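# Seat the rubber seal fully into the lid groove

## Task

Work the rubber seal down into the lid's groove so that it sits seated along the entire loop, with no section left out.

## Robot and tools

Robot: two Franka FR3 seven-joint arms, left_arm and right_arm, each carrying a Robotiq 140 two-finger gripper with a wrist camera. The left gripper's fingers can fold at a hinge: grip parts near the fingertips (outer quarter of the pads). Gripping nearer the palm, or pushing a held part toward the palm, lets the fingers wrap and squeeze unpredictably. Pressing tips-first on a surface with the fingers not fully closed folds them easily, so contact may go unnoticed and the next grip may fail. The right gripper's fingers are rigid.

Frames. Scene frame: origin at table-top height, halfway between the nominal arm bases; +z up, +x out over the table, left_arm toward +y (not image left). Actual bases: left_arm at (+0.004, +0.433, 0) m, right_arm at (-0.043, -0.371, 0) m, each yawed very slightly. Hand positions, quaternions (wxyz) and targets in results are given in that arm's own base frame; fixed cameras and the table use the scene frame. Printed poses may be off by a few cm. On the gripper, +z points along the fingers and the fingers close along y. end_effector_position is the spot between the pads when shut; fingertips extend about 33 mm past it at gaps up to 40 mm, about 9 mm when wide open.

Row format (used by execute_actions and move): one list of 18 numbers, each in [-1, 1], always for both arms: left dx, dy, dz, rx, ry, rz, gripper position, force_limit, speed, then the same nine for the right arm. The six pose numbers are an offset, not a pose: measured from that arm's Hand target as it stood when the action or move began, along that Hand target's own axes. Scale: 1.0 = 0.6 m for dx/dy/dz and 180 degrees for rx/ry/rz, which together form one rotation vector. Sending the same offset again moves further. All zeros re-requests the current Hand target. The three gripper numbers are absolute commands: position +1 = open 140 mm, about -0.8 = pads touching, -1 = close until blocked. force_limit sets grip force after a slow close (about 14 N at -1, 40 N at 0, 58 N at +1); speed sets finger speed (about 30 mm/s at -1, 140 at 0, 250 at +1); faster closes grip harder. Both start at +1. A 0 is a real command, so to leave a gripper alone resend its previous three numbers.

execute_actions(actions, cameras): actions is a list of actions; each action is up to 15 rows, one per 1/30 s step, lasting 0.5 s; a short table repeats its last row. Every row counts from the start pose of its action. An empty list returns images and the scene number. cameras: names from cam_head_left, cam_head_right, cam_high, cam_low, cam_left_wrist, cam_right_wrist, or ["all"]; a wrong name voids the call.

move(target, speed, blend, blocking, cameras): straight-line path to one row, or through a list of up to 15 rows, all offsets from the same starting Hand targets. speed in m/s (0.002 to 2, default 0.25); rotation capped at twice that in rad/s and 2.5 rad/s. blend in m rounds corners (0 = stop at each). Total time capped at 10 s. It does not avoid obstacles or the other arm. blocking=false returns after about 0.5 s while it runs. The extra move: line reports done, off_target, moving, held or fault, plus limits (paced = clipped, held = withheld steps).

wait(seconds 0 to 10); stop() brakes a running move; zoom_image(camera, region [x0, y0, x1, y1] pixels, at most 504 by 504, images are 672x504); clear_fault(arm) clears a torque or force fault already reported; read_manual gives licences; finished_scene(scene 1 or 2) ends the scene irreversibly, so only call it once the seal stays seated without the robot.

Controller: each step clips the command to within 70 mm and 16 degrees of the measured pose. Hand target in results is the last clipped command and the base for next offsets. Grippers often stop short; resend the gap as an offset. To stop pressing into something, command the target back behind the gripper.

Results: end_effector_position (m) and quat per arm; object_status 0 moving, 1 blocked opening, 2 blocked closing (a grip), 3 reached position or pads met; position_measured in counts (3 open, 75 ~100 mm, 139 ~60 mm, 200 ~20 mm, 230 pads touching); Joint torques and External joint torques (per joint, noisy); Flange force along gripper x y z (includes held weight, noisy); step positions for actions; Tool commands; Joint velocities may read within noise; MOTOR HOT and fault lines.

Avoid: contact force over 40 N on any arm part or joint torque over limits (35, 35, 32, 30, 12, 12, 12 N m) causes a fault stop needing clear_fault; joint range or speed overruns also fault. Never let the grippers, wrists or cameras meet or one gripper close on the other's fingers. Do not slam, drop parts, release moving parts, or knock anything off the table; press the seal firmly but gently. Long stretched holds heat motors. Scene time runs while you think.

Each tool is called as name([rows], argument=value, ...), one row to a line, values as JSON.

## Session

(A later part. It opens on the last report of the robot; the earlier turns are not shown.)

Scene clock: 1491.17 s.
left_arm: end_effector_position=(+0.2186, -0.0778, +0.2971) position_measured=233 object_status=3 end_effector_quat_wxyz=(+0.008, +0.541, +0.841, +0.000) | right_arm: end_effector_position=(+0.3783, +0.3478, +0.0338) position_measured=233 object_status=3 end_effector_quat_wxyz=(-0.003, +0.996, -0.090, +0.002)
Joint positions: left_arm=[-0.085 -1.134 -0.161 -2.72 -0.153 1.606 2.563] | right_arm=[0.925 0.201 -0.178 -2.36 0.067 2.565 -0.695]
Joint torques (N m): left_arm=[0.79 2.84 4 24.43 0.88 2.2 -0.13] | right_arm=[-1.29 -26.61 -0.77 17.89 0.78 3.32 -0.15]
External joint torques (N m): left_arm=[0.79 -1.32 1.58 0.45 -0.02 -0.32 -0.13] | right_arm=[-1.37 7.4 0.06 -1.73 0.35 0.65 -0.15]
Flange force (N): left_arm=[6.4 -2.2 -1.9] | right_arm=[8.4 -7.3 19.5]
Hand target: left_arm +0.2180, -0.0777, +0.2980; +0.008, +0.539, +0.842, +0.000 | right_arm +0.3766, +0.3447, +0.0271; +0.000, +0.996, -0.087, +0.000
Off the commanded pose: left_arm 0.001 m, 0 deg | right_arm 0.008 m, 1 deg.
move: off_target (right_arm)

move([
  [0,0,0,0,0,0,-1,-1,0, 0,0,-0.035,0,0,0,-1,-1,0],
  [0,0,0,0,0,0,-1,-1,0, -0.04,0.003,-0.035,0,0,0.075,-0.325,-1,0],
], speed=[0.04,0.05], cameras=["cam_right_wrist"])

zoom_image(camera="cam_right_wrist", region=[270, 100, 450, 300])

Scene clock: 1504.60 s.
left_arm: end_effector_position=(+0.2186, -0.0778, +0.2971) position_measured=233 object_status=3 end_effector_quat_wxyz=(+0.008, +0.541, +0.841, +0.000) | right_arm: end_effector_position=(+0.3520, +0.3467, +0.0474) position_measured=170 object_status=0 end_effector_quat_wxyz=(+0.002, +0.980, -0.201, -0.002)
Joint positions: left_arm=[-0.085 -1.134 -0.161 -2.72 -0.153 1.606 2.563] | right_arm=[1.005 0.131 -0.224 -2.411 0.053 2.533 -0.427]
Joint torques (N m): left_arm=[0.77 2.82 4.04 24.42 0.9 2.2 -0.16] | right_arm=[0.18 -31.34 -1.06 19.93 0.16 2.9 0.23]
External joint torques (N m): left_arm=[0.77 -1.33 1.58 0.49 -0.01 -0.32 -0.16] | right_arm=[0.23 0.32 -0.26 0.07 -0.28 0.27 0.23]
Flange force (N): left_arm=[6.3 -2.2 -2.0] | right_arm=[-0.4 -0.5 0.8]
Hand target: left_arm +0.2180, -0.0777, +0.2980; +0.008, +0.539, +0.842, +0.000 | right_arm +0.3527, +0.3471, +0.0481; +0.000, +0.979, -0.204, +0.000
Off the commanded pose: left_arm 0.001 m, 0 deg | right_arm 0.001 m, 0 deg.
move: done
Images, in order (width x height): cam_right_wrist 672x504.

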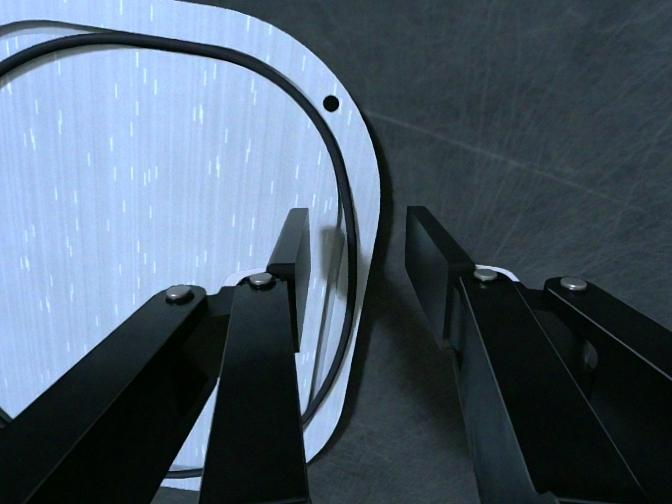

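Scaled by 2.520 from the camera's 672x504 image, which has a finer 960x720 frame.

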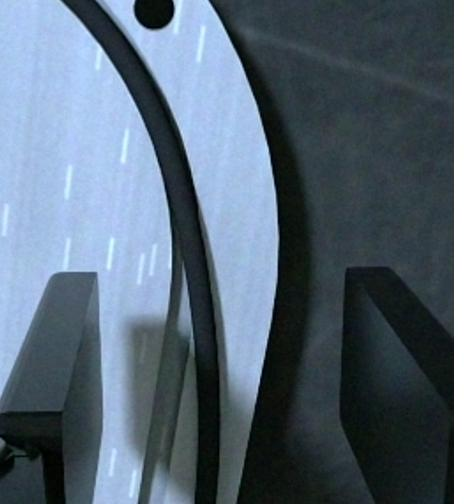

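move([
  [0,0,0,0,0,0,-1,-1,0, 0,-0.004,0,0,0,0.045,-0.325,-1,0],
  [0,0,0,0,0,0,-1,-1,0, 0,-0.004,0.0225,0,0,0.045,-0.325,-1,0],
], speed=[0.05,0.03], cameras=["cam_right_wrist"])

zoom_image(camera="cam_right_wrist", region=[270, 100, 450, 300])

Scene clock: 1522.10 s.
left_arm: end_effector_position=(+0.2186, -0.0778, +0.2971) position_measured=233 object_status=3 end_effector_quat_wxyz=(+0.008, +0.541, +0.841, +0.000) | right_arm: end_effector_position=(+0.3541, +0.3489, +0.0359) position_measured=170 object_status=3 end_effector_quat_wxyz=(+0.001, +0.963, -0.271, +0.000)
Joint positions: left_arm=[-0.085 -1.134 -0.161 -2.72 -0.153 1.606 2.563] | right_arm=[1.026 0.164 -0.242 -2.407 0.071 2.564 -0.294]
Joint velocities: left_arm=[within noise] | right_arm=[-0.001 -0.001 0 0 0.001 0.004 -0.002]
Joint torques (N m): left_arm=[0.8 2.81 4.04 24.41 0.88 2.19 -0.16] | right_arm=[-0.23 -30.72 -0.71 19.84 0.9 2.96 0]
External joint torques (N m): left_arm=[0.8 -1.36 1.6 0.43 -0.02 -0.33 -0.16] | right_arm=[-0.08 1.44 0.47 0.46 0.47 0.35 0]
Flange force (N): left_arm=[6.5 -2.3 -1.8] | right_arm=[1.2 -5.0 5.0]
Hand target: left_arm +0.2180, -0.0777, +0.2980; +0.008, +0.539, +0.842, +0.000 | right_arm +0.3536, +0.3493, +0.0346; +0.000, +0.962, -0.273, +0.000
Off the commanded pose: left_arm 0.001 m, 0 deg | right_arm 0.001 m, 0 deg.
move: done
Images, in order (width x height): cam_right_wrist 672x504.

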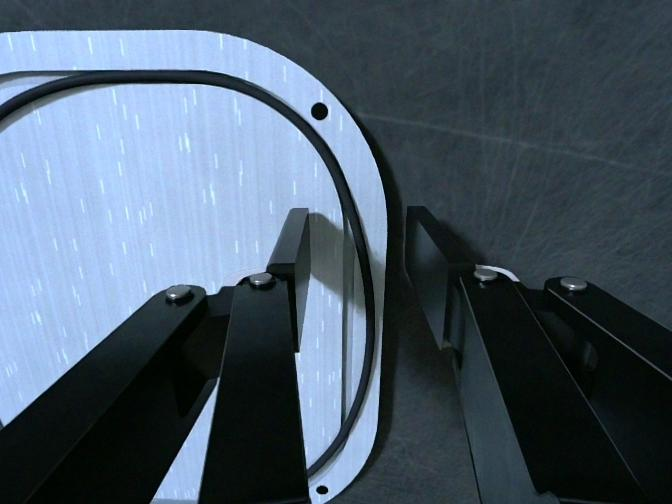

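Scaled by 2.520 from the camera's 672x504 image, which has a finer 960x720 frame.

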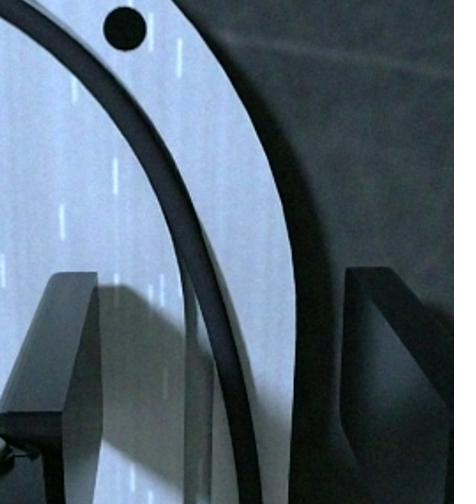

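move(target=[0,0,0,0,0,0,-1,-1,0, 0,0.001,0.001,0,0,0,-1,-1,-1], speed=0.03)

move(target=[0,0,0,0,0,0,-1,-1,0, 0,-0.006,0,0,0,0,-1,-1,-1], speed=0.02, cameras=["cam_right_wrist"])

zoom_image(camera="cam_right_wrist", region=[290, 100, 430, 270])

Scene clock: 1530.23 s.
left_arm: end_effector_position=(+0.2186, -0.0778, +0.2971) position_measured=233 object_status=3 end_effector_quat_wxyz=(+0.008, +0.541, +0.841, +0.000) | right_arm: end_effector_position=(+0.3549, +0.3495, +0.0359) position_measured=225 object_status=0 end_effector_quat_wxyz=(-0.001, +0.963, -0.271, +0.001)
Joint positions: left_arm=[-0.085 -1.134 -0.161 -2.72 -0.153 1.606 2.563] | right_arm=[1.026 0.164 -0.242 -2.408 0.071 2.569 -0.294]
Joint torques (N m): left_arm=[0.79 2.8 4.03 24.42 0.89 2.19 -0.17] | right_arm=[-0.22 -29.94 -0.78 18.61 0.83 2.46 0.06]
External joint torques (N m): left_arm=[0.75 -1.36 1.57 0.41 -0.02 -0.34 -0.17] | right_arm=[-0.16 2.29 0.32 -0.84 0.41 -0.18 0.06]
Flange force (N): left_arm=[6.4 -2.5 -1.8] | right_arm=[0.8 -3.1 5.8]
Hand target: left_arm +0.2180, -0.0777, +0.2980; +0.008, +0.539, +0.842, +0.000 | right_arm +0.3533, +0.3488, +0.0340; +0.000, +0.962, -0.273, +0.000
Off the commanded pose: left_arm 0.001 m, 0 deg | right_arm 0.003 m, 0 deg.
move: done

Scene clock: 1530.97 s.
left_arm: end_effector_position=(+0.2186, -0.0778, +0.2971) position_measured=233 object_status=3 end_effector_quat_wxyz=(+0.008, +0.541, +0.841, +0.000) | right_arm: end_effector_position=(+0.3565, +0.3518, +0.0351) position_measured=225 object_status=2 end_effector_quat_wxyz=(-0.001, +0.962, -0.271, +0.001)
Joint positions: left_arm=[-0.085 -1.134 -0.161 -2.72 -0.153 1.606 2.563] | right_arm=[1.026 0.172 -0.241 -2.4 0.074 2.569 -0.294]
Joint torques (N m): left_arm=[0.79 2.81 4.01 24.41 0.88 2.19 -0.14] | right_arm=[-0.17 -31.07 -0.6 20.03 0.88 2.7 0.05]
External joint torques (N m): left_arm=[0.82 -1.37 1.6 0.45 -0.02 -0.33 -0.14] | right_arm=[-0.26 1.47 0.41 0.53 0.47 0.05 0.05]
Flange force (N): left_arm=[6.5 -2.3 -1.9] | right_arm=[1.5 -5.6 4.3]
Hand target: left_arm +0.2180, -0.0777, +0.2980; +0.008, +0.539, +0.842, +0.000 | right_arm +0.3552, +0.3519, +0.0340; +0.000, +0.962, -0.273, +0.000
Off the commanded pose: left_arm 0.001 m, 0 deg | right_arm 0.002 m, 0 deg.
move: done
Images, in order (width x height): cam_right_wrist 672x504.

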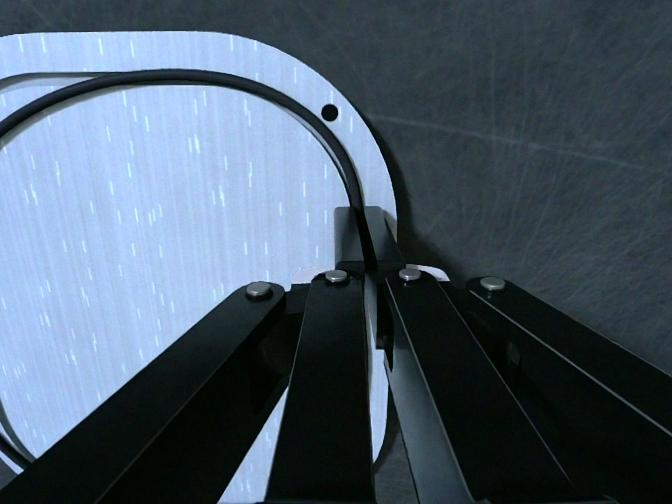

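Scaled by 2.965 from the camera's 672x504 image, which has a finer 960x720 frame.

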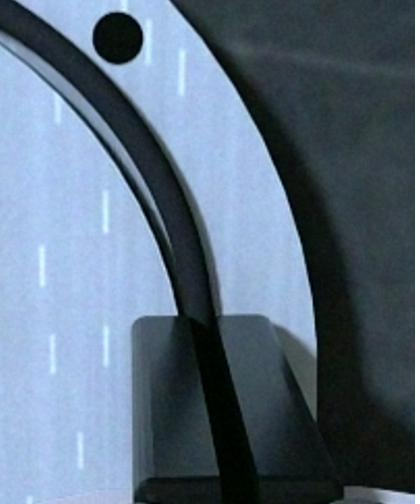

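move(target=[0,0,0,0,0,0,-1,-1,0, -0.006,0,0,0,0,0,-1,-1,-1], speed=0.02, cameras=["cam_right_wrist"])

zoom_image(camera="cam_right_wrist", region=[230, 40, 430, 270])

Scene clock: 1547.73 s.
left_arm: end_effector_position=(+0.2186, -0.0778, +0.2971) position_measured=233 object_status=3 end_effector_quat_wxyz=(+0.008, +0.541, +0.841, +0.000) | right_arm: end_effector_position=(+0.3544, +0.3538, +0.0350) position_measured=225 object_status=2 end_effector_quat_wxyz=(-0.001, +0.963, -0.269, +0.001)
Joint positions: left_arm=[-0.085 -1.134 -0.161 -2.72 -0.153 1.606 2.563] | right_arm=[1.031 0.172 -0.24 -2.4 0.074 2.569 -0.293]
Joint torques (N m): left_arm=[0.82 2.83 3.98 24.44 0.89 2.19 -0.15] | right_arm=[1.01 -31.38 -0.38 19.69 0.65 2.89 0.17]
External joint torques (N m): left_arm=[0.81 -1.36 1.53 0.52 -0.01 -0.32 -0.15] | right_arm=[1.16 1.14 0.85 0.25 0.23 0.26 0.17]
Flange force (N): left_arm=[6.3 -2.3 -2.0] | right_arm=[-1.5 -3.7 3.5]
Hand target: left_arm +0.2180, -0.0777, +0.2980; +0.008, +0.539, +0.842, +0.000 | right_arm +0.3522, +0.3538, +0.0340; +0.000, +0.962, -0.273, +0.000
Off the commanded pose: left_arm 0.001 m, 0 deg | right_arm 0.003 m, 0 deg.
move: done
Images, in order (width x height): cam_right_wrist 672x504.

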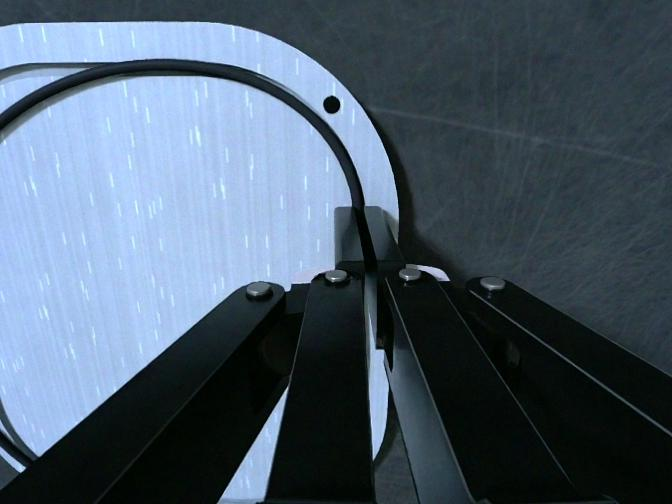

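Scaled by 2.191 from the camera's 672x504 image, which has a finer 960x720 frame.

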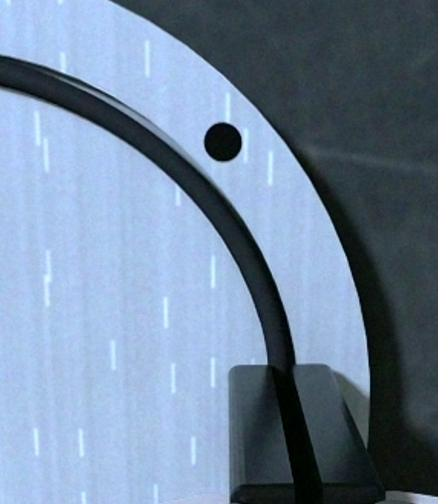

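move(target=[0,0,0,0,0,0,-1,-1,0, -0.001,0.0008,0.004,0,0,0,-1,-1,-1], speed=0.02)

move(target=[0,0,0,0,0,0,-1,-1,0, 0,0,0.004,0,0,0,-1,-1,-1], speed=0.02, cameras=["cam_right_wrist"])

zoom_image(camera="cam_right_wrist", region=[230, 40, 430, 270])

Scene clock: 1556.57 s.
left_arm: end_effector_position=(+0.2186, -0.0778, +0.2971) position_measured=233 object_status=3 end_effector_quat_wxyz=(+0.008, +0.541, +0.841, +0.000) | right_arm: end_effector_position=(+0.3529, +0.3535, +0.0337) position_measured=225 object_status=2 end_effector_quat_wxyz=(+0.000, +0.963, -0.269, +0.000)
Joint positions: left_arm=[-0.085 -1.134 -0.161 -2.72 -0.153 1.606 2.563] | right_arm=[1.032 0.174 -0.24 -2.401 0.075 2.57 -0.292]
Joint torques (N m): left_arm=[0.76 2.79 4.02 24.38 0.89 2.19 -0.16] | right_arm=[0.41 -29.94 -0.22 19.04 1.02 2.95 0.2]
External joint torques (N m): left_arm=[0.73 -1.35 1.53 0.41 -0.01 -0.33 -0.16] | right_arm=[0.43 2.47 0.88 -0.31 0.61 0.33 0.2]
Flange force (N): left_arm=[6.3 -2.5 -1.7] | right_arm=[-0.2 -5.1 7.6]
Hand target: left_arm +0.2180, -0.0777, +0.2980; +0.008, +0.539, +0.842, +0.000 | right_arm +0.3514, +0.3537, +0.0316; +0.000, +0.962, -0.273, +0.000
Off the commanded pose: left_arm 0.001 m, 0 deg | right_arm 0.003 m, 0 deg.
move: done

Scene clock: 1557.27 s.
left_arm: end_effector_position=(+0.2186, -0.0778, +0.2971) position_measured=233 object_status=3 end_effector_quat_wxyz=(+0.008, +0.541, +0.841, +0.000) | right_arm: end_effector_position=(+0.3532, +0.3539, +0.0337) position_measured=225 object_status=2 end_effector_quat_wxyz=(-0.001, +0.963, -0.270, +0.000)
Joint positions: left_arm=[-0.085 -1.134 -0.161 -2.72 -0.153 1.606 2.563] | right_arm=[1.032 0.174 -0.24 -2.401 0.077 2.571 -0.292]
Joint velocities: left_arm=[within noise] | right_arm=[0.001 0.001 0 -0.002 0 0.003 0.001]
Joint torques (N m): left_arm=[0.79 2.8 4.03 24.41 0.89 2.19 -0.17] | right_arm=[0.35 -27.29 -0.01 18.57 1.11 3.48 0.11]
External joint torques (N m): left_arm=[0.81 -1.37 1.58 0.43 -0.02 -0.33 -0.17] | right_arm=[0.39 5.2 1.12 -0.81 0.69 0.86 0.11]
Flange force (N): left_arm=[6.5 -2.4 -1.8] | right_arm=[1.0 -9.2 15.7]
Hand target: left_arm +0.2180, -0.0777, +0.2980; +0.008, +0.539, +0.842, +0.000 | right_arm +0.3514, +0.3537, +0.0292; +0.000, +0.962, -0.273, +0.000
Off the commanded pose: left_arm 0.001 m, 0 deg | right_arm 0.005 m, 0 deg.
move: off_target (right_arm)
Images, in order (width x height): cam_right_wrist 672x504.

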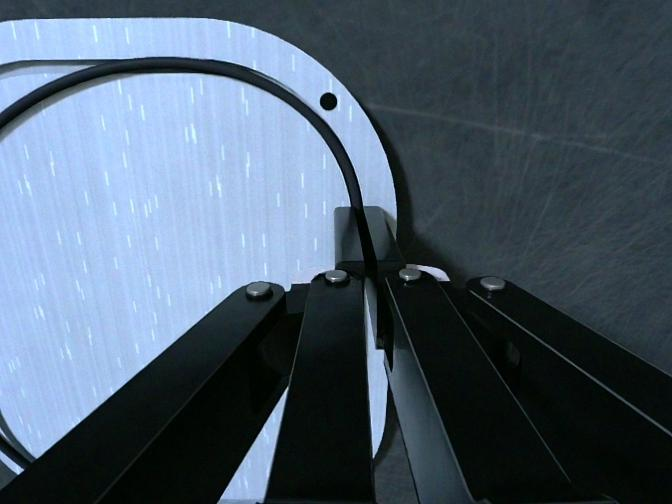

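Scaled by 2.191 from the camera's 672x504 image, which has a finer 960x720 frame.

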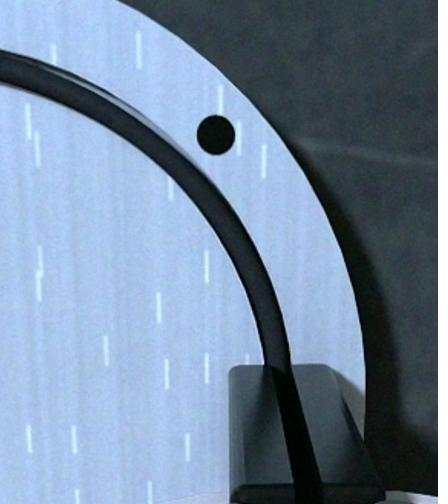

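move(target=[0,0,0,0,0,0,-1,-1,0, 0,0,-0.004,0,0,0,-1,-1,-1], speed=0.02)

move(target=[0,0,0,0,0,0,-1,-1,0, 0,0,0,0,0,0,-0.66,-1,-1], speed=0.02, cameras=["cam_right_wrist"])

zoom_image(camera="cam_right_wrist", region=[280, 120, 440, 290])

Scene clock: 1565.97 s.
left_arm: end_effector_position=(+0.2186, -0.0778, +0.2971) position_measured=233 object_status=3 end_effector_quat_wxyz=(+0.008, +0.541, +0.841, +0.000) | right_arm: end_effector_position=(+0.3533, +0.3541, +0.0337) position_measured=225 object_status=2 end_effector_quat_wxyz=(-0.001, +0.963, -0.270, +0.000)
Joint positions: left_arm=[-0.085 -1.134 -0.161 -2.72 -0.153 1.606 2.563] | right_arm=[1.032 0.174 -0.24 -2.401 0.077 2.572 -0.292]
Joint torques (N m): left_arm=[0.78 2.82 4.04 24.44 0.9 2.2 -0.16] | right_arm=[0.72 -29.05 -0.34 19.06 0.72 3.36 0.18]
External joint torques (N m): left_arm=[0.77 -1.34 1.56 0.44 -0.01 -0.33 -0.16] | right_arm=[0.74 3.41 0.78 -0.3 0.31 0.73 0.18]
Flange force (N): left_arm=[6.3 -2.3 -1.8] | right_arm=[-0.2 -6.6 10.3]
Hand target: left_arm +0.2180, -0.0777, +0.2980; +0.008, +0.539, +0.842, +0.000 | right_arm +0.3514, +0.3537, +0.0316; +0.000, +0.962, -0.273, +0.000
Off the commanded pose: left_arm 0.001 m, 0 deg | right_arm 0.003 m, 0 deg.
move: done

Scene clock: 1566.47 s.
left_arm: end_effector_position=(+0.2186, -0.0778, +0.2971) position_measured=233 object_status=3 end_effector_quat_wxyz=(+0.008, +0.541, +0.841, +0.000) | right_arm: end_effector_position=(+0.3533, +0.3550, +0.0339) position_measured=213 object_status=0 end_effector_quat_wxyz=(-0.002, +0.963, -0.270, +0.001)
Joint positions: left_arm=[-0.085 -1.134 -0.161 -2.72 -0.153 1.606 2.563] | right_arm=[1.034 0.174 -0.24 -2.401 0.077 2.574 -0.292]
Joint torques (N m): left_arm=[0.8 2.8 3.99 24.43 0.88 2.19 -0.16] | right_arm=[0.25 -29.98 -0.95 18.1 0.49 2.23 0.15]
External joint torques (N m): left_arm=[0.77 -1.36 1.53 0.5 -0.02 -0.32 -0.16] | right_arm=[0.27 2.51 0.16 -1.29 0.07 -0.4 0.15]
Flange force (N): left_arm=[6.2 -2.4 -2.0] | right_arm=[-0.2 -2.0 5.1]
Hand target: left_arm +0.2180, -0.0777, +0.2980; +0.008, +0.539, +0.842, +0.000 | right_arm +0.3514, +0.3537, +0.0316; +0.000, +0.962, -0.273, +0.000
Off the commanded pose: left_arm 0.001 m, 0 deg | right_arm 0.003 m, 0 deg.
move: done
Images, in order (width x height): cam_right_wrist 672x504.

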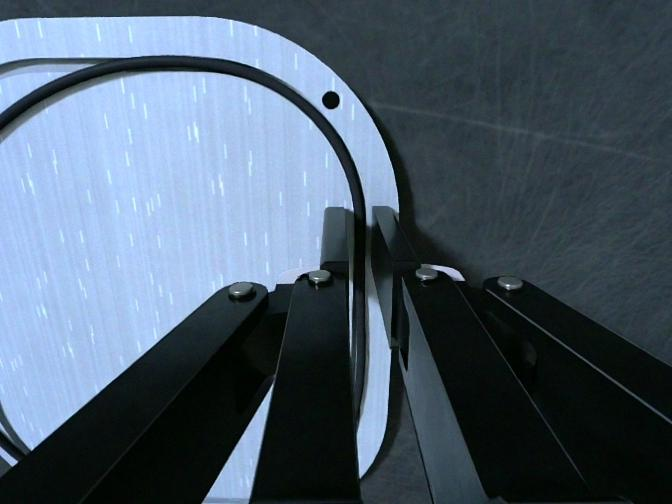

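Scaled by 2.965 from the camera's 672x504 image, which has a finer 960x720 frame.

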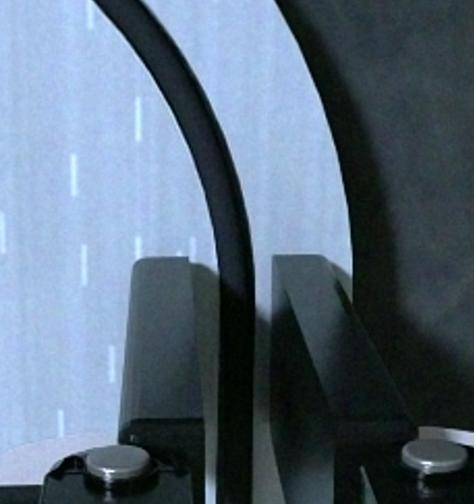

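move([
  [0,0,0,0,0,0,-1,-1,0, 0,0,-0.025,0,0,0,-0.66,-1,-1],
  [0,0,0,0,0,0,-1,-1,0, 0.003,-0.002,-0.025,0,0,0,-1,-1,0],
  [0,0,0,0,0,0,-1,-1,0, 0.003,-0.002,-0.005,0,0,0,-1,-1,0],
], speed=[0.03,0.03,0.03], cameras=["cam_right_wrist"])

zoom_image(camera="cam_right_wrist", region=[280, 100, 440, 270])

Scene clock: 1576.07 s.
left_arm: end_effector_position=(+0.2186, -0.0778, +0.2971) position_measured=233 object_status=3 end_effector_quat_wxyz=(+0.008, +0.541, +0.841, +0.000) | right_arm: end_effector_position=(+0.3534, +0.3536, +0.0358) position_measured=233 object_status=3 end_effector_quat_wxyz=(+0.001, +0.962, -0.274, +0.000)
Joint positions: left_arm=[-0.085 -1.134 -0.161 -2.72 -0.153 1.606 2.563] | right_arm=[1.038 0.172 -0.246 -2.397 0.075 2.56 -0.283]
Joint velocities: left_arm=[within noise] | right_arm=[0 0 0.001 0.001 0.001 0.004 0.001]
Joint torques (N m): left_arm=[0.79 2.83 4.04 24.43 0.89 2.19 -0.16] | right_arm=[-0.95 -30.9 -0.69 19.87 0.87 2.83 -0.05]
External joint torques (N m): left_arm=[0.78 -1.3 1.62 0.42 -0.01 -0.34 -0.16] | right_arm=[-0.87 1.49 0.5 0.43 0.45 0.22 -0.05]
Flange force (N): left_arm=[6.4 -2.2 -1.9] | right_arm=[2.2 -5.2 5.0]
Hand target: left_arm +0.2180, -0.0777, +0.2980; +0.008, +0.539, +0.842, +0.000 | right_arm +0.3536, +0.3538, +0.0346; +0.000, +0.962, -0.273, +0.000
Off the commanded pose: left_arm 0.001 m, 0 deg | right_arm 0.001 m, 0 deg.
move: done
Images, in order (width x height): cam_right_wrist 672x504.

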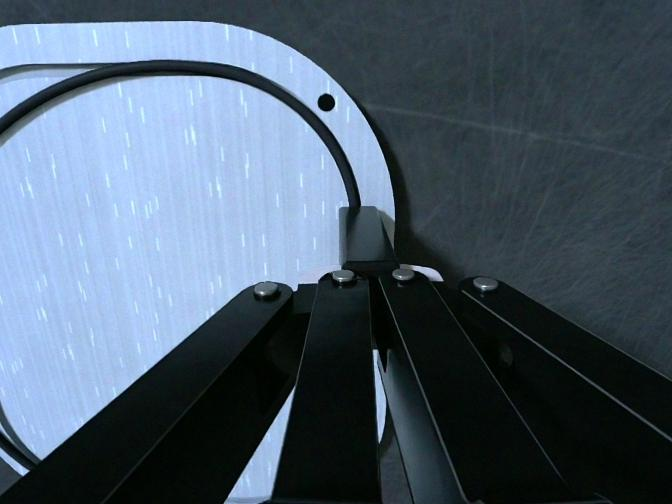

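Scaled by 2.965 from the camera's 672x504 image, which has a finer 960x720 frame.

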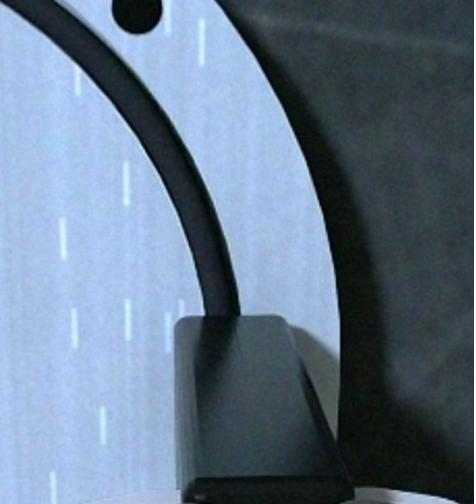

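Press down here.

move(target=[0,0,0,0,0,0,-1,-1,0, 0,0,0.006,0,0,0,-1,-1,0], speed=0.02)

move(target=[0,0,0,0,0,0,-1,-1,0, 0,0,0.006,0,0,0,-1,-1,0], speed=0.02)

move(target=[0,0,0,0,0,0,-1,-1,0, 0,0,0.002,0,0,0,-1,-1,0], speed=0.02)

Scene clock: 1583.13 s.
left_arm: end_effector_position=(+0.2186, -0.0778, +0.2971) position_measured=233 object_status=3 end_effector_quat_wxyz=(+0.008, +0.541, +0.841, +0.000) | right_arm: end_effector_position=(+0.3541, +0.3546, +0.0343) position_measured=233 object_status=3 end_effector_quat_wxyz=(-0.001, +0.961, -0.275, +0.000)
Joint positions: left_arm=[-0.085 -1.134 -0.161 -2.72 -0.153 1.606 2.563] | right_arm=[1.037 0.176 -0.245 -2.397 0.079 2.568 -0.283]
Joint torques (N m): left_arm=[0.78 2.83 4.01 24.4 0.88 2.19 -0.19] | right_arm=[-1.06 -28.61 -0.78 18.94 0.85 3.16 -0.16]
External joint torques (N m): left_arm=[0.76 -1.43 1.58 0.5 -0.03 -0.33 -0.19] | right_arm=[-1.09 4.08 0.33 -0.58 0.43 0.52 -0.16]
Flange force (N): left_arm=[6.4 -2.6 -2.0] | right_arm=[3.5 -7.3 12.1]
Hand target: left_arm +0.2180, -0.0777, +0.2980; +0.008, +0.539, +0.842, +0.000 | right_arm +0.3536, +0.3538, +0.0310; +0.000, +0.962, -0.273, +0.000
Off the commanded pose: left_arm 0.001 m, 0 deg | right_arm 0.003 m, 0 deg.
move: done

Scene clock: 1583.90 s.
left_arm: end_effector_position=(+0.2186, -0.0778, +0.2971) position_measured=233 object_status=3 end_effector_quat_wxyz=(+0.008, +0.541, +0.841, +0.000) | right_arm: end_effector_position=(+0.3558, +0.3559, +0.0340) position_measured=233 object_status=3 end_effector_quat_wxyz=(-0.004, +0.961, -0.276, +0.001)
Joint positions: left_arm=[-0.085 -1.134 -0.161 -2.72 -0.153 1.606 2.563] | right_arm=[1.034 0.179 -0.243 -2.396 0.083 2.575 -0.285]
Joint velocities: left_arm=[within noise] | right_arm=[-0.002 0.001 0.001 0.001 0.001 0.004 -0.003]
Joint torques (N m): left_arm=[0.77 2.77 4.01 24.39 0.88 2.19 -0.17] | right_arm=[-0.23 -25.22 0.56 17.64 0.96 3.26 -0.23]
External joint torques (N m): left_arm=[0.76 -1.36 1.56 0.39 -0.02 -0.34 -0.17] | right_arm=[-0.27 7.42 1.67 -1.78 0.55 0.62 -0.23]
Flange force (N): left_arm=[6.4 -2.5 -1.7] | right_arm=[2.7 -11.3 21.1]
Hand target: left_arm +0.2180, -0.0777, +0.2980; +0.008, +0.539, +0.842, +0.000 | right_arm +0.3536, +0.3538, +0.0274; +0.000, +0.962, -0.273, +0.000
Off the commanded pose: left_arm 0.001 m, 0 deg | right_arm 0.007 m, 1 deg.
move: off_target (right_arm)

Scene clock: 1584.60 s.
left_arm: end_effector_position=(+0.2186, -0.0778, +0.2971) position_measured=233 object_status=3 end_effector_quat_wxyz=(+0.008, +0.541, +0.841, +0.000) | right_arm: end_effector_position=(+0.3568, +0.3565, +0.0340) position_measured=233 object_status=3 end_effector_quat_wxyz=(-0.005, +0.961, -0.276, +0.002)
Joint positions: left_arm=[-0.085 -1.134 -0.161 -2.72 -0.153 1.606 2.563] | right_arm=[1.032 0.18 -0.241 -2.395 0.083 2.578 -0.286]
Joint velocities: left_arm=[within noise] | right_arm=[-0.002 0 0.002 -0.001 -0.001 0.003 -0.002]
Joint torques (N m): left_arm=[0.81 2.82 4.03 24.42 0.89 2.19 -0.15] | right_arm=[-0.44 -24.38 0.02 17.18 0.98 3.31 -0.24]
External joint torques (N m): left_arm=[0.84 -1.43 1.63 0.55 -0.01 -0.32 -0.15] | right_arm=[-0.35 8.38 1.25 -2.31 0.56 0.65 -0.24]
Flange force (N): left_arm=[6.6 -2.3 -2.1] | right_arm=[3.2 -11.4 23.4]
Hand target: left_arm +0.2180, -0.0777, +0.2980; +0.008, +0.539, +0.842, +0.000 | right_arm +0.3536, +0.3538, +0.0262; +0.000, +0.962, -0.273, +0.000
Off the commanded pose: left_arm 0.001 m, 0 deg | right_arm 0.009 m, 1 deg.
move: off_target (right_arm)

move([
  [0,0,0,0,0,0,-1,-1,0, 0,0,-0.04,0,0,0,-1,-1,0],
  [0,0,0,0,0,0,-1,-1,0, -0.05,0,-0.05,0,0,0,-0.325,-1,0],
], speed=[0.04,0.06], cameras=["cam_right_wrist"])

zoom_image(camera="cam_right_wrist", region=[250, 20, 430, 220])

zoom_image(camera="cam_right_wrist", region=[290, 180, 430, 320])

Scene clock: 1597.50 s.
left_arm: end_effector_position=(+0.2186, -0.0778, +0.2971) position_measured=233 object_status=3 end_effector_quat_wxyz=(+0.008, +0.541, +0.841, +0.000) | right_arm: end_effector_position=(+0.3292, +0.3709, +0.0562) position_measured=170 object_status=0 end_effector_quat_wxyz=(-0.002, +0.963, -0.270, +0.000)
Joint positions: left_arm=[-0.085 -1.134 -0.161 -2.72 -0.153 1.606 2.563] | right_arm=[1.082 0.111 -0.234 -2.411 0.046 2.522 -0.213]
Joint torques (N m): left_arm=[0.77 2.82 4.04 24.44 0.88 2.19 -0.18] | right_arm=[-0.03 -30.84 -0.85 20.14 0.16 2.52 0.28]
External joint torques (N m): left_arm=[0.77 -1.29 1.61 0.42 -0.02 -0.34 -0.18] | right_arm=[-0.03 0.32 -0.18 0.06 -0.29 -0.09 0.28]
Flange force (N): left_arm=[6.3 -2.2 -1.9] | right_arm=[-0.3 -0.7 -0.1]
Hand target: left_arm +0.2180, -0.0777, +0.2980; +0.008, +0.539, +0.842, +0.000 | right_arm +0.3280, +0.3695, +0.0562; +0.000, +0.962, -0.273, +0.000
Off the commanded pose: left_arm 0.001 m, 0 deg | right_arm 0.002 m, 0 deg.
move: done
Images, in order (width x height): cam_right_wrist 672x504.

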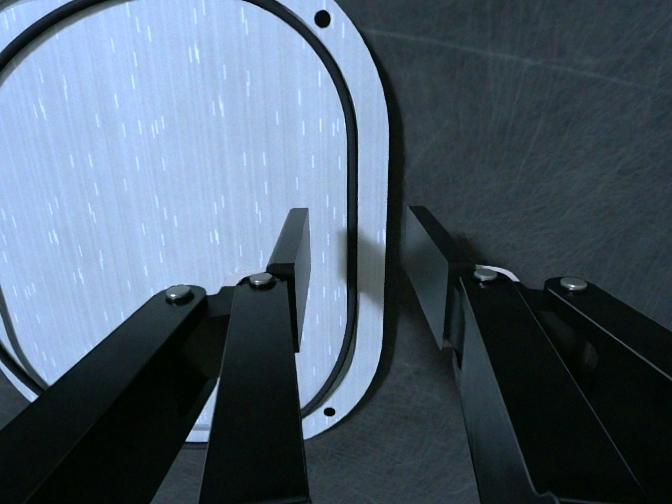

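Scaled by 2.520 from the camera's 672x504 image, which has a finer 960x720 frame.

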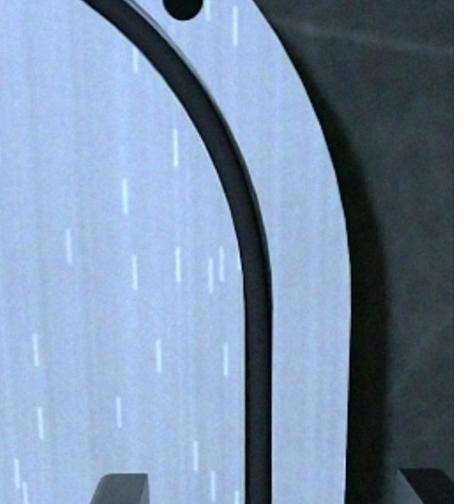

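Scaled by 3.600 from the camera's 672x504 image, which has a finer 960x720 frame.

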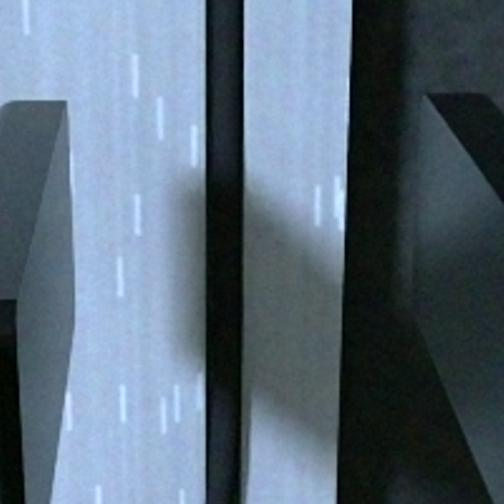

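move([
  [0,0,0,0,0,0,-1,-1,0, 0,0,0,0,0,0,-1,-1,0],
  [0,0,0,0,0,0,-1,-1,0, 0,-0.001,0.0345,0,0,0,-1,-1,0],
], speed=[0.04,0.04], cameras=["cam_right_wrist"])

zoom_image(camera="cam_right_wrist", region=[290, 80, 430, 270])

Scene clock: 1607.13 s.
left_arm: end_effector_position=(+0.2186, -0.0778, +0.2971) position_measured=233 object_status=3 end_effector_quat_wxyz=(+0.008, +0.541, +0.841, +0.000) | right_arm: end_effector_position=(+0.3282, +0.3698, +0.0367) position_measured=233 object_status=3 end_effector_quat_wxyz=(+0.001, +0.961, -0.275, +0.000)
Joint positions: left_arm=[-0.085 -1.134 -0.161 -2.72 -0.153 1.606 2.563] | right_arm=[1.081 0.156 -0.231 -2.415 0.064 2.564 -0.213]
Joint velocities: left_arm=[within noise] | right_arm=[0.002 0 0.001 -0.001 0 0.004 0]
Joint torques (N m): left_arm=[0.78 2.82 4.02 24.43 0.88 2.19 -0.15] | right_arm=[-0.98 -30.51 -0.44 19.78 0.82 2.77 -0.19]
External joint torques (N m): left_arm=[0.8 -1.4 1.58 0.5 -0.02 -0.33 -0.15] | right_arm=[-1 1.51 0.47 0.33 0.41 0.15 -0.19]
Flange force (N): left_arm=[6.5 -2.4 -2.0] | right_arm=[2.3 -5.0 4.9]
Hand target: left_arm +0.2180, -0.0777, +0.2980; +0.008, +0.539, +0.842, +0.000 | right_arm +0.3283, +0.3700, +0.0355; +0.000, +0.962, -0.273, +0.000
Off the commanded pose: left_arm 0.001 m, 0 deg | right_arm 0.001 m, 0 deg.
move: done
Images, in order (width x height): cam_right_wrist 672x504.

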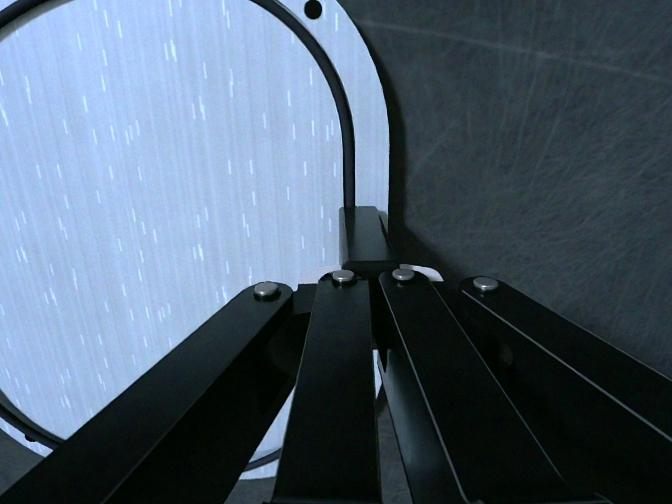

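Scaled by 2.653 from the camera's 672x504 image, which has a finer 960x720 frame.

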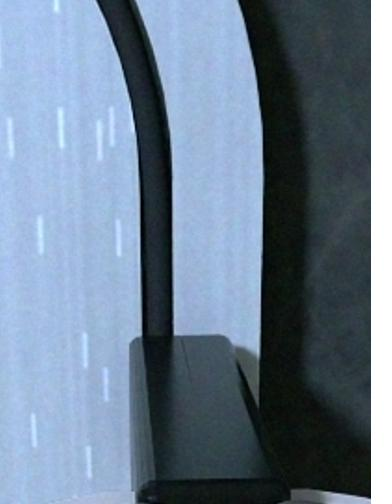

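move(target=[0,0,0,0,0,0,-1,-1,0, 0,-0.004,0.005,0,0,0,-1,-1,0], speed=0.02)

move(target=[0,0,0,0,0,0,-1,-1,0, 0,0,0.005,0,0,0,-1,-1,0], speed=0.02)

move(target=[0,0,0,0,0,0,-1,-1,0, 0,0,0.004,0,0,0,-1,-1,0], speed=0.02)

Scene clock: 1614.30 s.
left_arm: end_effector_position=(+0.2186, -0.0778, +0.2971) position_measured=233 object_status=3 end_effector_quat_wxyz=(+0.008, +0.541, +0.841, +0.000) | right_arm: end_effector_position=(+0.3290, +0.3714, +0.0343) position_measured=233 object_status=3 end_effector_quat_wxyz=(+0.001, +0.961, -0.276, +0.000)
Joint positions: left_arm=[-0.085 -1.134 -0.161 -2.72 -0.153 1.606 2.563] | right_arm=[1.08 0.165 -0.228 -2.41 0.069 2.568 -0.215]
Joint velocities: left_arm=[within noise] | right_arm=[-0.002 0 0.001 0 0.002 0 -0.004]
Joint torques (N m): left_arm=[0.77 2.83 4.04 24.38 0.89 2.2 -0.17] | right_arm=[-1.17 -28.85 -0.44 20.04 0.91 3.41 -0.26]
External joint torques (N m): left_arm=[0.79 -1.33 1.59 0.39 -0.01 -0.33 -0.17] | right_arm=[-1.09 3.41 0.61 0.65 0.49 0.79 -0.26]
Flange force (N): left_arm=[6.4 -2.3 -1.7] | right_arm=[3.4 -9.9 11.2]
Hand target: left_arm +0.2180, -0.0777, +0.2980; +0.008, +0.539, +0.842, +0.000 | right_arm +0.3296, +0.3720, +0.0325; +0.000, +0.962, -0.273, +0.000
Off the commanded pose: left_arm 0.001 m, 0 deg | right_arm 0.002 m, 0 deg.
move: done

Scene clock: 1615.00 s.
left_arm: end_effector_position=(+0.2186, -0.0778, +0.2971) position_measured=233 object_status=3 end_effector_quat_wxyz=(+0.008, +0.541, +0.841, +0.000) | right_arm: end_effector_position=(+0.3303, +0.3727, +0.0341) position_measured=233 object_status=3 end_effector_quat_wxyz=(-0.001, +0.961, -0.276, +0.000)
Joint positions: left_arm=[-0.085 -1.134 -0.161 -2.72 -0.153 1.606 2.563] | right_arm=[1.078 0.168 -0.227 -2.408 0.072 2.573 -0.218]
Joint velocities: left_arm=[within noise] | right_arm=[-0.002 0.001 0.001 0.001 0.001 0.005 -0.002]
Joint torques (N m): left_arm=[0.79 2.77 4.02 24.42 0.88 2.19 -0.14] | right_arm=[-0.39 -25.93 -0.15 18.56 0.91 3.56 -0.13]
External joint torques (N m): left_arm=[0.79 -1.36 1.56 0.47 -0.03 -0.32 -0.14] | right_arm=[-0.44 6.46 0.79 -0.81 0.5 0.94 -0.13]
Flange force (N): left_arm=[6.4 -2.3 -1.9] | right_arm=[2.6 -11.9 18.9]
Hand target: left_arm +0.2180, -0.0777, +0.2980; +0.008, +0.539, +0.842, +0.000 | right_arm +0.3296, +0.3720, +0.0295; +0.000, +0.962, -0.273, +0.000
Off the commanded pose: left_arm 0.001 m, 0 deg | right_arm 0.005 m, 0 deg.
move: off_target (right_arm)

Scene clock: 1615.70 s.
left_arm: end_effector_position=(+0.2186, -0.0778, +0.2971) position_measured=233 object_status=3 end_effector_quat_wxyz=(+0.008, +0.541, +0.841, +0.000) | right_arm: end_effector_position=(+0.3317, +0.3743, +0.0339) position_measured=233 object_status=3 end_effector_quat_wxyz=(-0.004, +0.961, -0.276, +0.001)
Joint positions: left_arm=[-0.085 -1.134 -0.161 -2.72 -0.153 1.606 2.563] | right_arm=[1.077 0.171 -0.225 -2.407 0.074 2.579 -0.22]
Joint velocities: left_arm=[within noise] | right_arm=[-0.002 0.002 0.002 0.003 0.002 0.005 -0.002]
Joint torques (N m): left_arm=[0.74 2.8 4.03 24.43 0.88 2.18 -0.15] | right_arm=[-0.18 -24.55 -0.06 17.54 1.03 3.39 -0.14]
External joint torques (N m): left_arm=[0.75 -1.34 1.64 0.47 -0.02 -0.34 -0.15] | right_arm=[-0.34 8.07 0.79 -1.94 0.63 0.73 -0.14]
Flange force (N): left_arm=[6.5 -2.3 -2.0] | right_arm=[2.6 -12.0 22.7]
Hand target: left_arm +0.2180, -0.0777, +0.2980; +0.008, +0.539, +0.842, +0.000 | right_arm +0.3296, +0.3720, +0.0271; +0.000, +0.962, -0.273, +0.000
Off the commanded pose: left_arm 0.001 m, 0 deg | right_arm 0.008 m, 1 deg.
move: off_target (right_arm)

move(target=[0,0,0,0,0,0,-1,-1,0,0,0,-0.0367,0,0,0,-1,-1,0], speed=0.06, cameras=["cam_right_wrist","cam_high"])

Scene clock: 1654.63 s.
left_arm: end_effector_position=(+0.2186, -0.0778, +0.2971) position_measured=233 object_status=3 end_effector_quat_wxyz=(+0.008, +0.541, +0.841, +0.000) | right_arm: end_effector_position=(+0.3300, +0.3726, +0.0483) position_measured=233 object_status=3 end_effector_quat_wxyz=(-0.001, +0.963, -0.270, +0.000)
Joint positions: left_arm=[-0.085 -1.134 -0.161 -2.72 -0.153 1.606 2.563] | right_arm=[1.078 0.134 -0.229 -2.406 0.055 2.538 -0.218]
Joint velocities: left_arm=[within noise] | right_arm=[0.001 0 -0.002 -0.001 -0.001 -0.005 0.001]
Joint torques (N m): left_arm=[0.77 2.79 4.02 24.4 0.88 2.18 -0.14] | right_arm=[0.1 -31.24 -1.13 20.23 0.17 2.53 0.2]
External joint torques (N m): left_arm=[0.76 -1.39 1.56 0.5 -0.03 -0.33 -0.14] | right_arm=[0.01 0.51 -0.43 0.34 -0.26 -0.09 0.2]
Flange force (N): left_arm=[6.4 -2.4 -2.0] | right_arm=[0.2 -2.1 0.3]
Hand target: left_arm +0.2180, -0.0777, +0.2980; +0.008, +0.539, +0.842, +0.000 | right_arm +0.3296, +0.3721, +0.0491; +0.000, +0.962, -0.273, +0.000
Off the commanded pose: left_arm 0.001 m, 0 deg | right_arm 0.001 m, 0 deg.
move: done
Images, in order (width x height): cam_high 672x504, cam_right_wrist 672x504.

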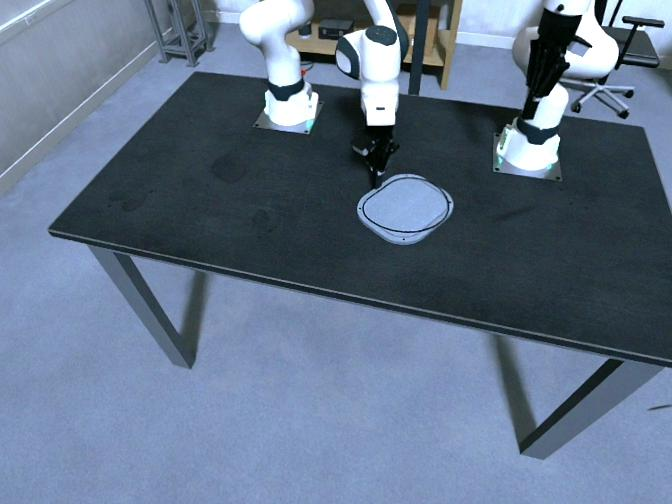

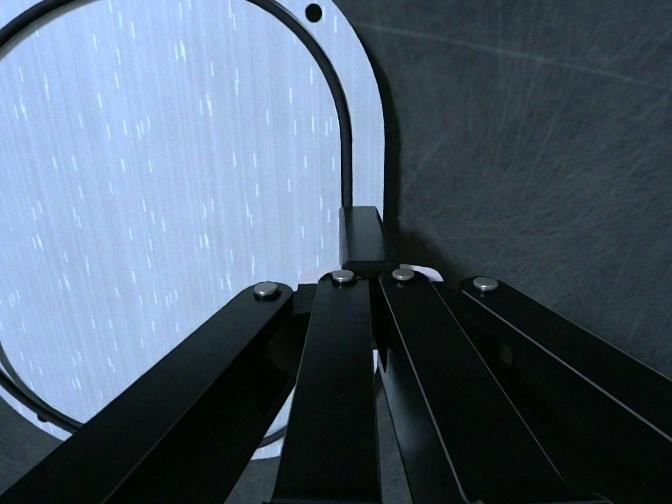

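zoom_image(camera="cam_right_wrist", region=[220, 0, 420, 230])

move(target=[0,0,0,0,0,0,-1,-1,0,-0.15,0,-0.25,0,0,0,-1,-1,0], speed=0.15, cameras=["cam_right_wrist"])

Scaled by 2.191 from the camera's 672x504 image, which has a finer 960x720 frame.

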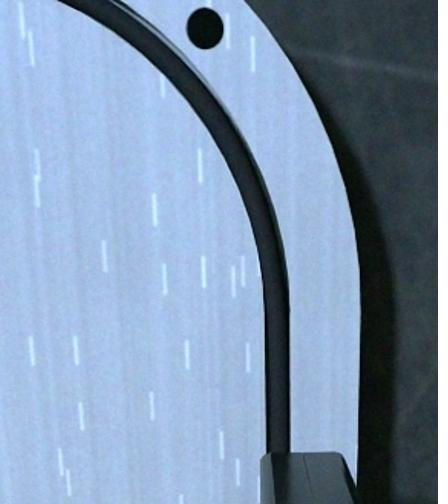

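Scene clock: 1663.80 s.
left_arm: end_effector_position=(+0.2186, -0.0778, +0.2971) position_measured=233 object_status=3 end_effector_quat_wxyz=(+0.008, +0.541, +0.841, +0.000) | right_arm: end_effector_position=(+0.2530, +0.4202, +0.1989) position_measured=233 object_status=3 end_effector_quat_wxyz=(-0.001, +0.963, -0.269, -0.001)
Joint positions: left_arm=[-0.085 -1.134 -0.161 -2.72 -0.153 1.606 2.563] | right_arm=[1.162 -0.149 -0.131 -2.296 -0.021 2.151 0.017]
Joint velocities: left_arm=[within noise] | right_arm=[0 0 0.001 0 0 -0.001 0.006]
Joint torques (N m): left_arm=[0.76 2.82 4.03 24.41 0.88 2.18 -0.15] | right_arm=[-1.01 -25.41 1.06 24.43 0.41 2.47 0.27]
External joint torques (N m): left_arm=[0.8 -1.28 1.61 0.37 -0.02 -0.34 -0.15] | right_arm=[-1.03 1.13 0.57 0.38 -0.22 -0.14 0.27]
Flange force (N): left_arm=[6.4 -2.2 -1.7] | right_arm=[-0.2 -4.3 0.3]
Hand target: left_arm +0.2180, -0.0777, +0.2980; +0.008, +0.539, +0.842, +0.000 | right_arm +0.2530, +0.4193, +0.1991; +0.000, +0.962, -0.273, +0.000
Off the commanded pose: left_arm 0.001 m, 0 deg | right_arm 0.001 m, 1 deg.
move: done
Images, in order (width x height): cam_right_wrist 672x504.

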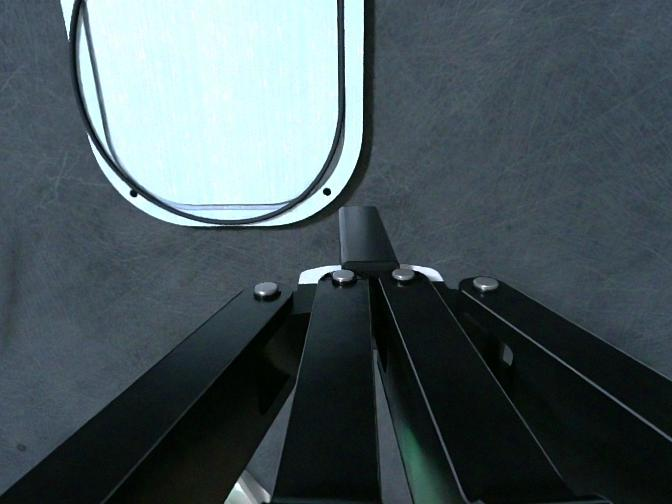

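zoom_image(camera="cam_right_wrist", region=[50, 0, 380, 240])

Scaled by 1.527 from the camera's 672x504 image, which has a finer 960x720 frame.

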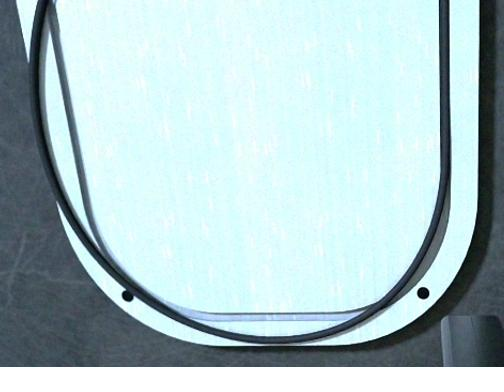

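move(target=[0,0,0,0,0,0,-1,-1,0,0.1168,-0.0075,0.2502,0,0,0,-1,-1,0], speed=0.12, cameras=["cam_right_wrist"])

zoom_image(camera="cam_right_wrist", region=[220, 0, 420, 280])

Scene clock: 1701.47 s.
left_arm: end_effector_position=(+0.2186, -0.0778, +0.2971) position_measured=233 object_status=3 end_effector_quat_wxyz=(+0.008, +0.541, +0.841, +0.000) | right_arm: end_effector_position=(+0.3145, +0.3855, +0.0497) position_measured=233 object_status=3 end_effector_quat_wxyz=(+0.002, +0.961, -0.276, +0.000)
Joint positions: left_arm=[-0.085 -1.134 -0.161 -2.72 -0.153 1.606 2.563] | right_arm=[1.084 0.132 -0.194 -2.401 0.042 2.527 -0.154]
Joint velocities: left_arm=[within noise] | right_arm=[0.001 -0.001 0 0 0 0.001 -0.006]
Joint torques (N m): left_arm=[0.76 2.8 4.03 24.43 0.89 2.18 -0.17] | right_arm=[-0.99 -30.29 -0.2 20.3 0.86 2.88 -0.12]
External joint torques (N m): left_arm=[0.76 -1.41 1.56 0.5 -0.01 -0.33 -0.17] | right_arm=[-0.92 1.61 0.52 0.36 0.42 0.27 -0.12]
Flange force (N): left_arm=[6.4 -2.5 -2.0] | right_arm=[1.7 -5.3 4.9]
Hand target: left_arm +0.2180, -0.0777, +0.2980; +0.008, +0.539, +0.842, +0.000 | right_arm +0.3150, +0.3863, +0.0490; +0.000, +0.962, -0.273, +0.000
Off the commanded pose: left_arm 0.001 m, 0 deg | right_arm 0.001 m, 0 deg.
move: done
Images, in order (width x height): cam_right_wrist 672x504.

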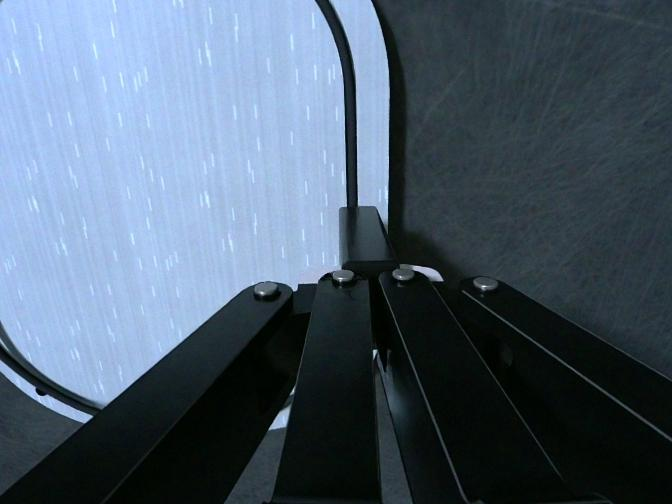

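Scaled by 1.800 from the camera's 672x504 image, which has a finer 960x720 frame.

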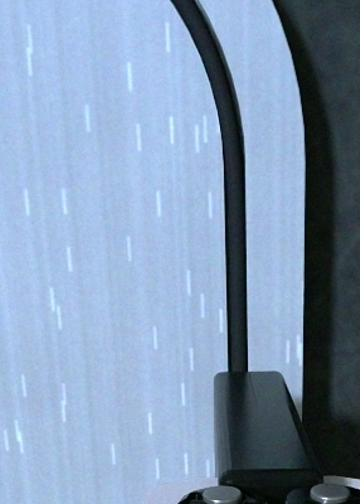

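move(target=[0,0,0,0,0,0,-1,-1,0,0,-0.0025,0.0350,0,0,0,-1,-1,0], speed=0.03)

Scene clock: 1709.57 s.
left_arm: end_effector_position=(+0.2186, -0.0778, +0.2971) position_measured=233 object_status=3 end_effector_quat_wxyz=(+0.008, +0.541, +0.841, +0.000) | right_arm: end_effector_position=(+0.3170, +0.3894, +0.0340) position_measured=233 object_status=3 end_effector_quat_wxyz=(-0.002, +0.961, -0.276, +0.001)
Joint positions: left_arm=[-0.085 -1.134 -0.161 -2.72 -0.153 1.606 2.563] | right_arm=[1.078 0.175 -0.186 -2.397 0.062 2.573 -0.169]
Joint velocities: left_arm=[within noise] | right_arm=[0.001 0.001 0 0.002 0.002 0.003 -0.007]
Joint torques (N m): left_arm=[0.83 2.8 4.01 24.42 0.88 2.18 -0.14] | right_arm=[-1.06 -25.89 -0.31 18.04 0.91 3.44 -0.27]
External joint torques (N m): left_arm=[0.83 -1.42 1.6 0.46 -0.01 -0.33 -0.14] | right_arm=[-0.99 6.97 0.58 -1.29 0.5 0.83 -0.27]
Flange force (N): left_arm=[6.6 -2.4 -1.9] | right_arm=[3.2 -11.3 19.7]
Hand target: left_arm +0.2180, -0.0777, +0.2980; +0.008, +0.539, +0.842, +0.000 | right_arm +0.3158, +0.3876, +0.0280; +0.000, +0.962, -0.273, +0.000
Off the commanded pose: left_arm 0.001 m, 0 deg | right_arm 0.006 m, 1 deg.
move: off_target (right_arm)

move([
  [0,0,0,0,0,0,-1,-1,0,0,0.0025,-0.0350,0,0,0,-1,-1,0],
  [0,0,0,0,0,0,-1,-1,0,-0.0333,0.0025,-0.0350,0,0,0,-1,-1,0],
], speed=0.06, blend=[0.004,0], cameras=["cam_right_wrist"])

zoom_image(camera="cam_right_wrist", region=[220, 0, 420, 280])

Scene clock: 1717.73 s.
left_arm: end_effector_position=(+0.2186, -0.0778, +0.2971) position_measured=233 object_status=3 end_effector_quat_wxyz=(+0.008, +0.541, +0.841, +0.000) | right_arm: end_effector_position=(+0.2990, +0.3984, +0.0490) position_measured=233 object_status=3 end_effector_quat_wxyz=(-0.002, +0.963, -0.269, +0.000)
Joint positions: left_arm=[-0.085 -1.134 -0.161 -2.72 -0.153 1.606 2.563] | right_arm=[1.11 0.131 -0.18 -2.406 0.043 2.538 -0.131]
Joint velocities: left_arm=[within noise] | right_arm=[0.002 0.001 0 0 0 0 0.006]
Joint torques (N m): left_arm=[0.8 2.8 4.06 24.43 0.89 2.19 -0.16] | right_arm=[0.13 -31.58 -1.01 19.89 0.15 2.52 0.21]
External joint torques (N m): left_arm=[0.81 -1.29 1.63 0.43 -0.02 -0.34 -0.16] | right_arm=[0.14 0.21 -0.42 0.11 -0.28 -0.08 0.21]
Flange force (N): left_arm=[6.4 -2.1 -1.9] | right_arm=[-0.3 -0.6 -0.2]
Hand target: left_arm +0.2180, -0.0777, +0.2980; +0.008, +0.539, +0.842, +0.000 | right_arm +0.2980, +0.3968, +0.0490; +0.000, +0.962, -0.273, +0.000
Off the commanded pose: left_arm 0.001 m, 0 deg | right_arm 0.002 m, 1 deg.
move: done
Images, in order (width x height): cam_right_wrist 672x504.

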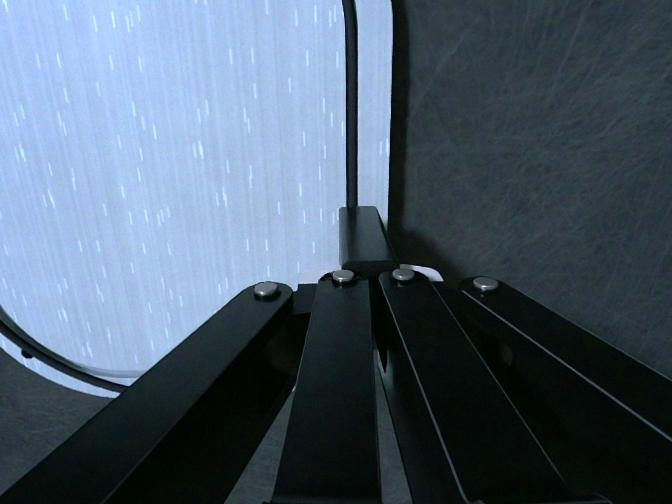

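Scaled by 1.800 from the camera's 672x504 image, which has a finer 960x720 frame.

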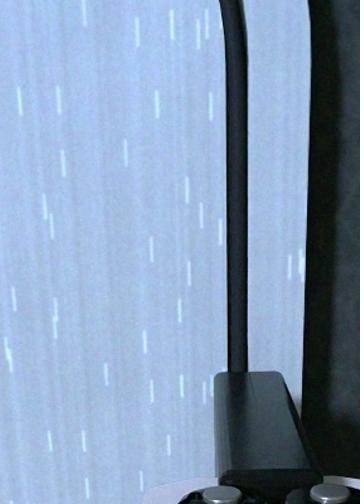

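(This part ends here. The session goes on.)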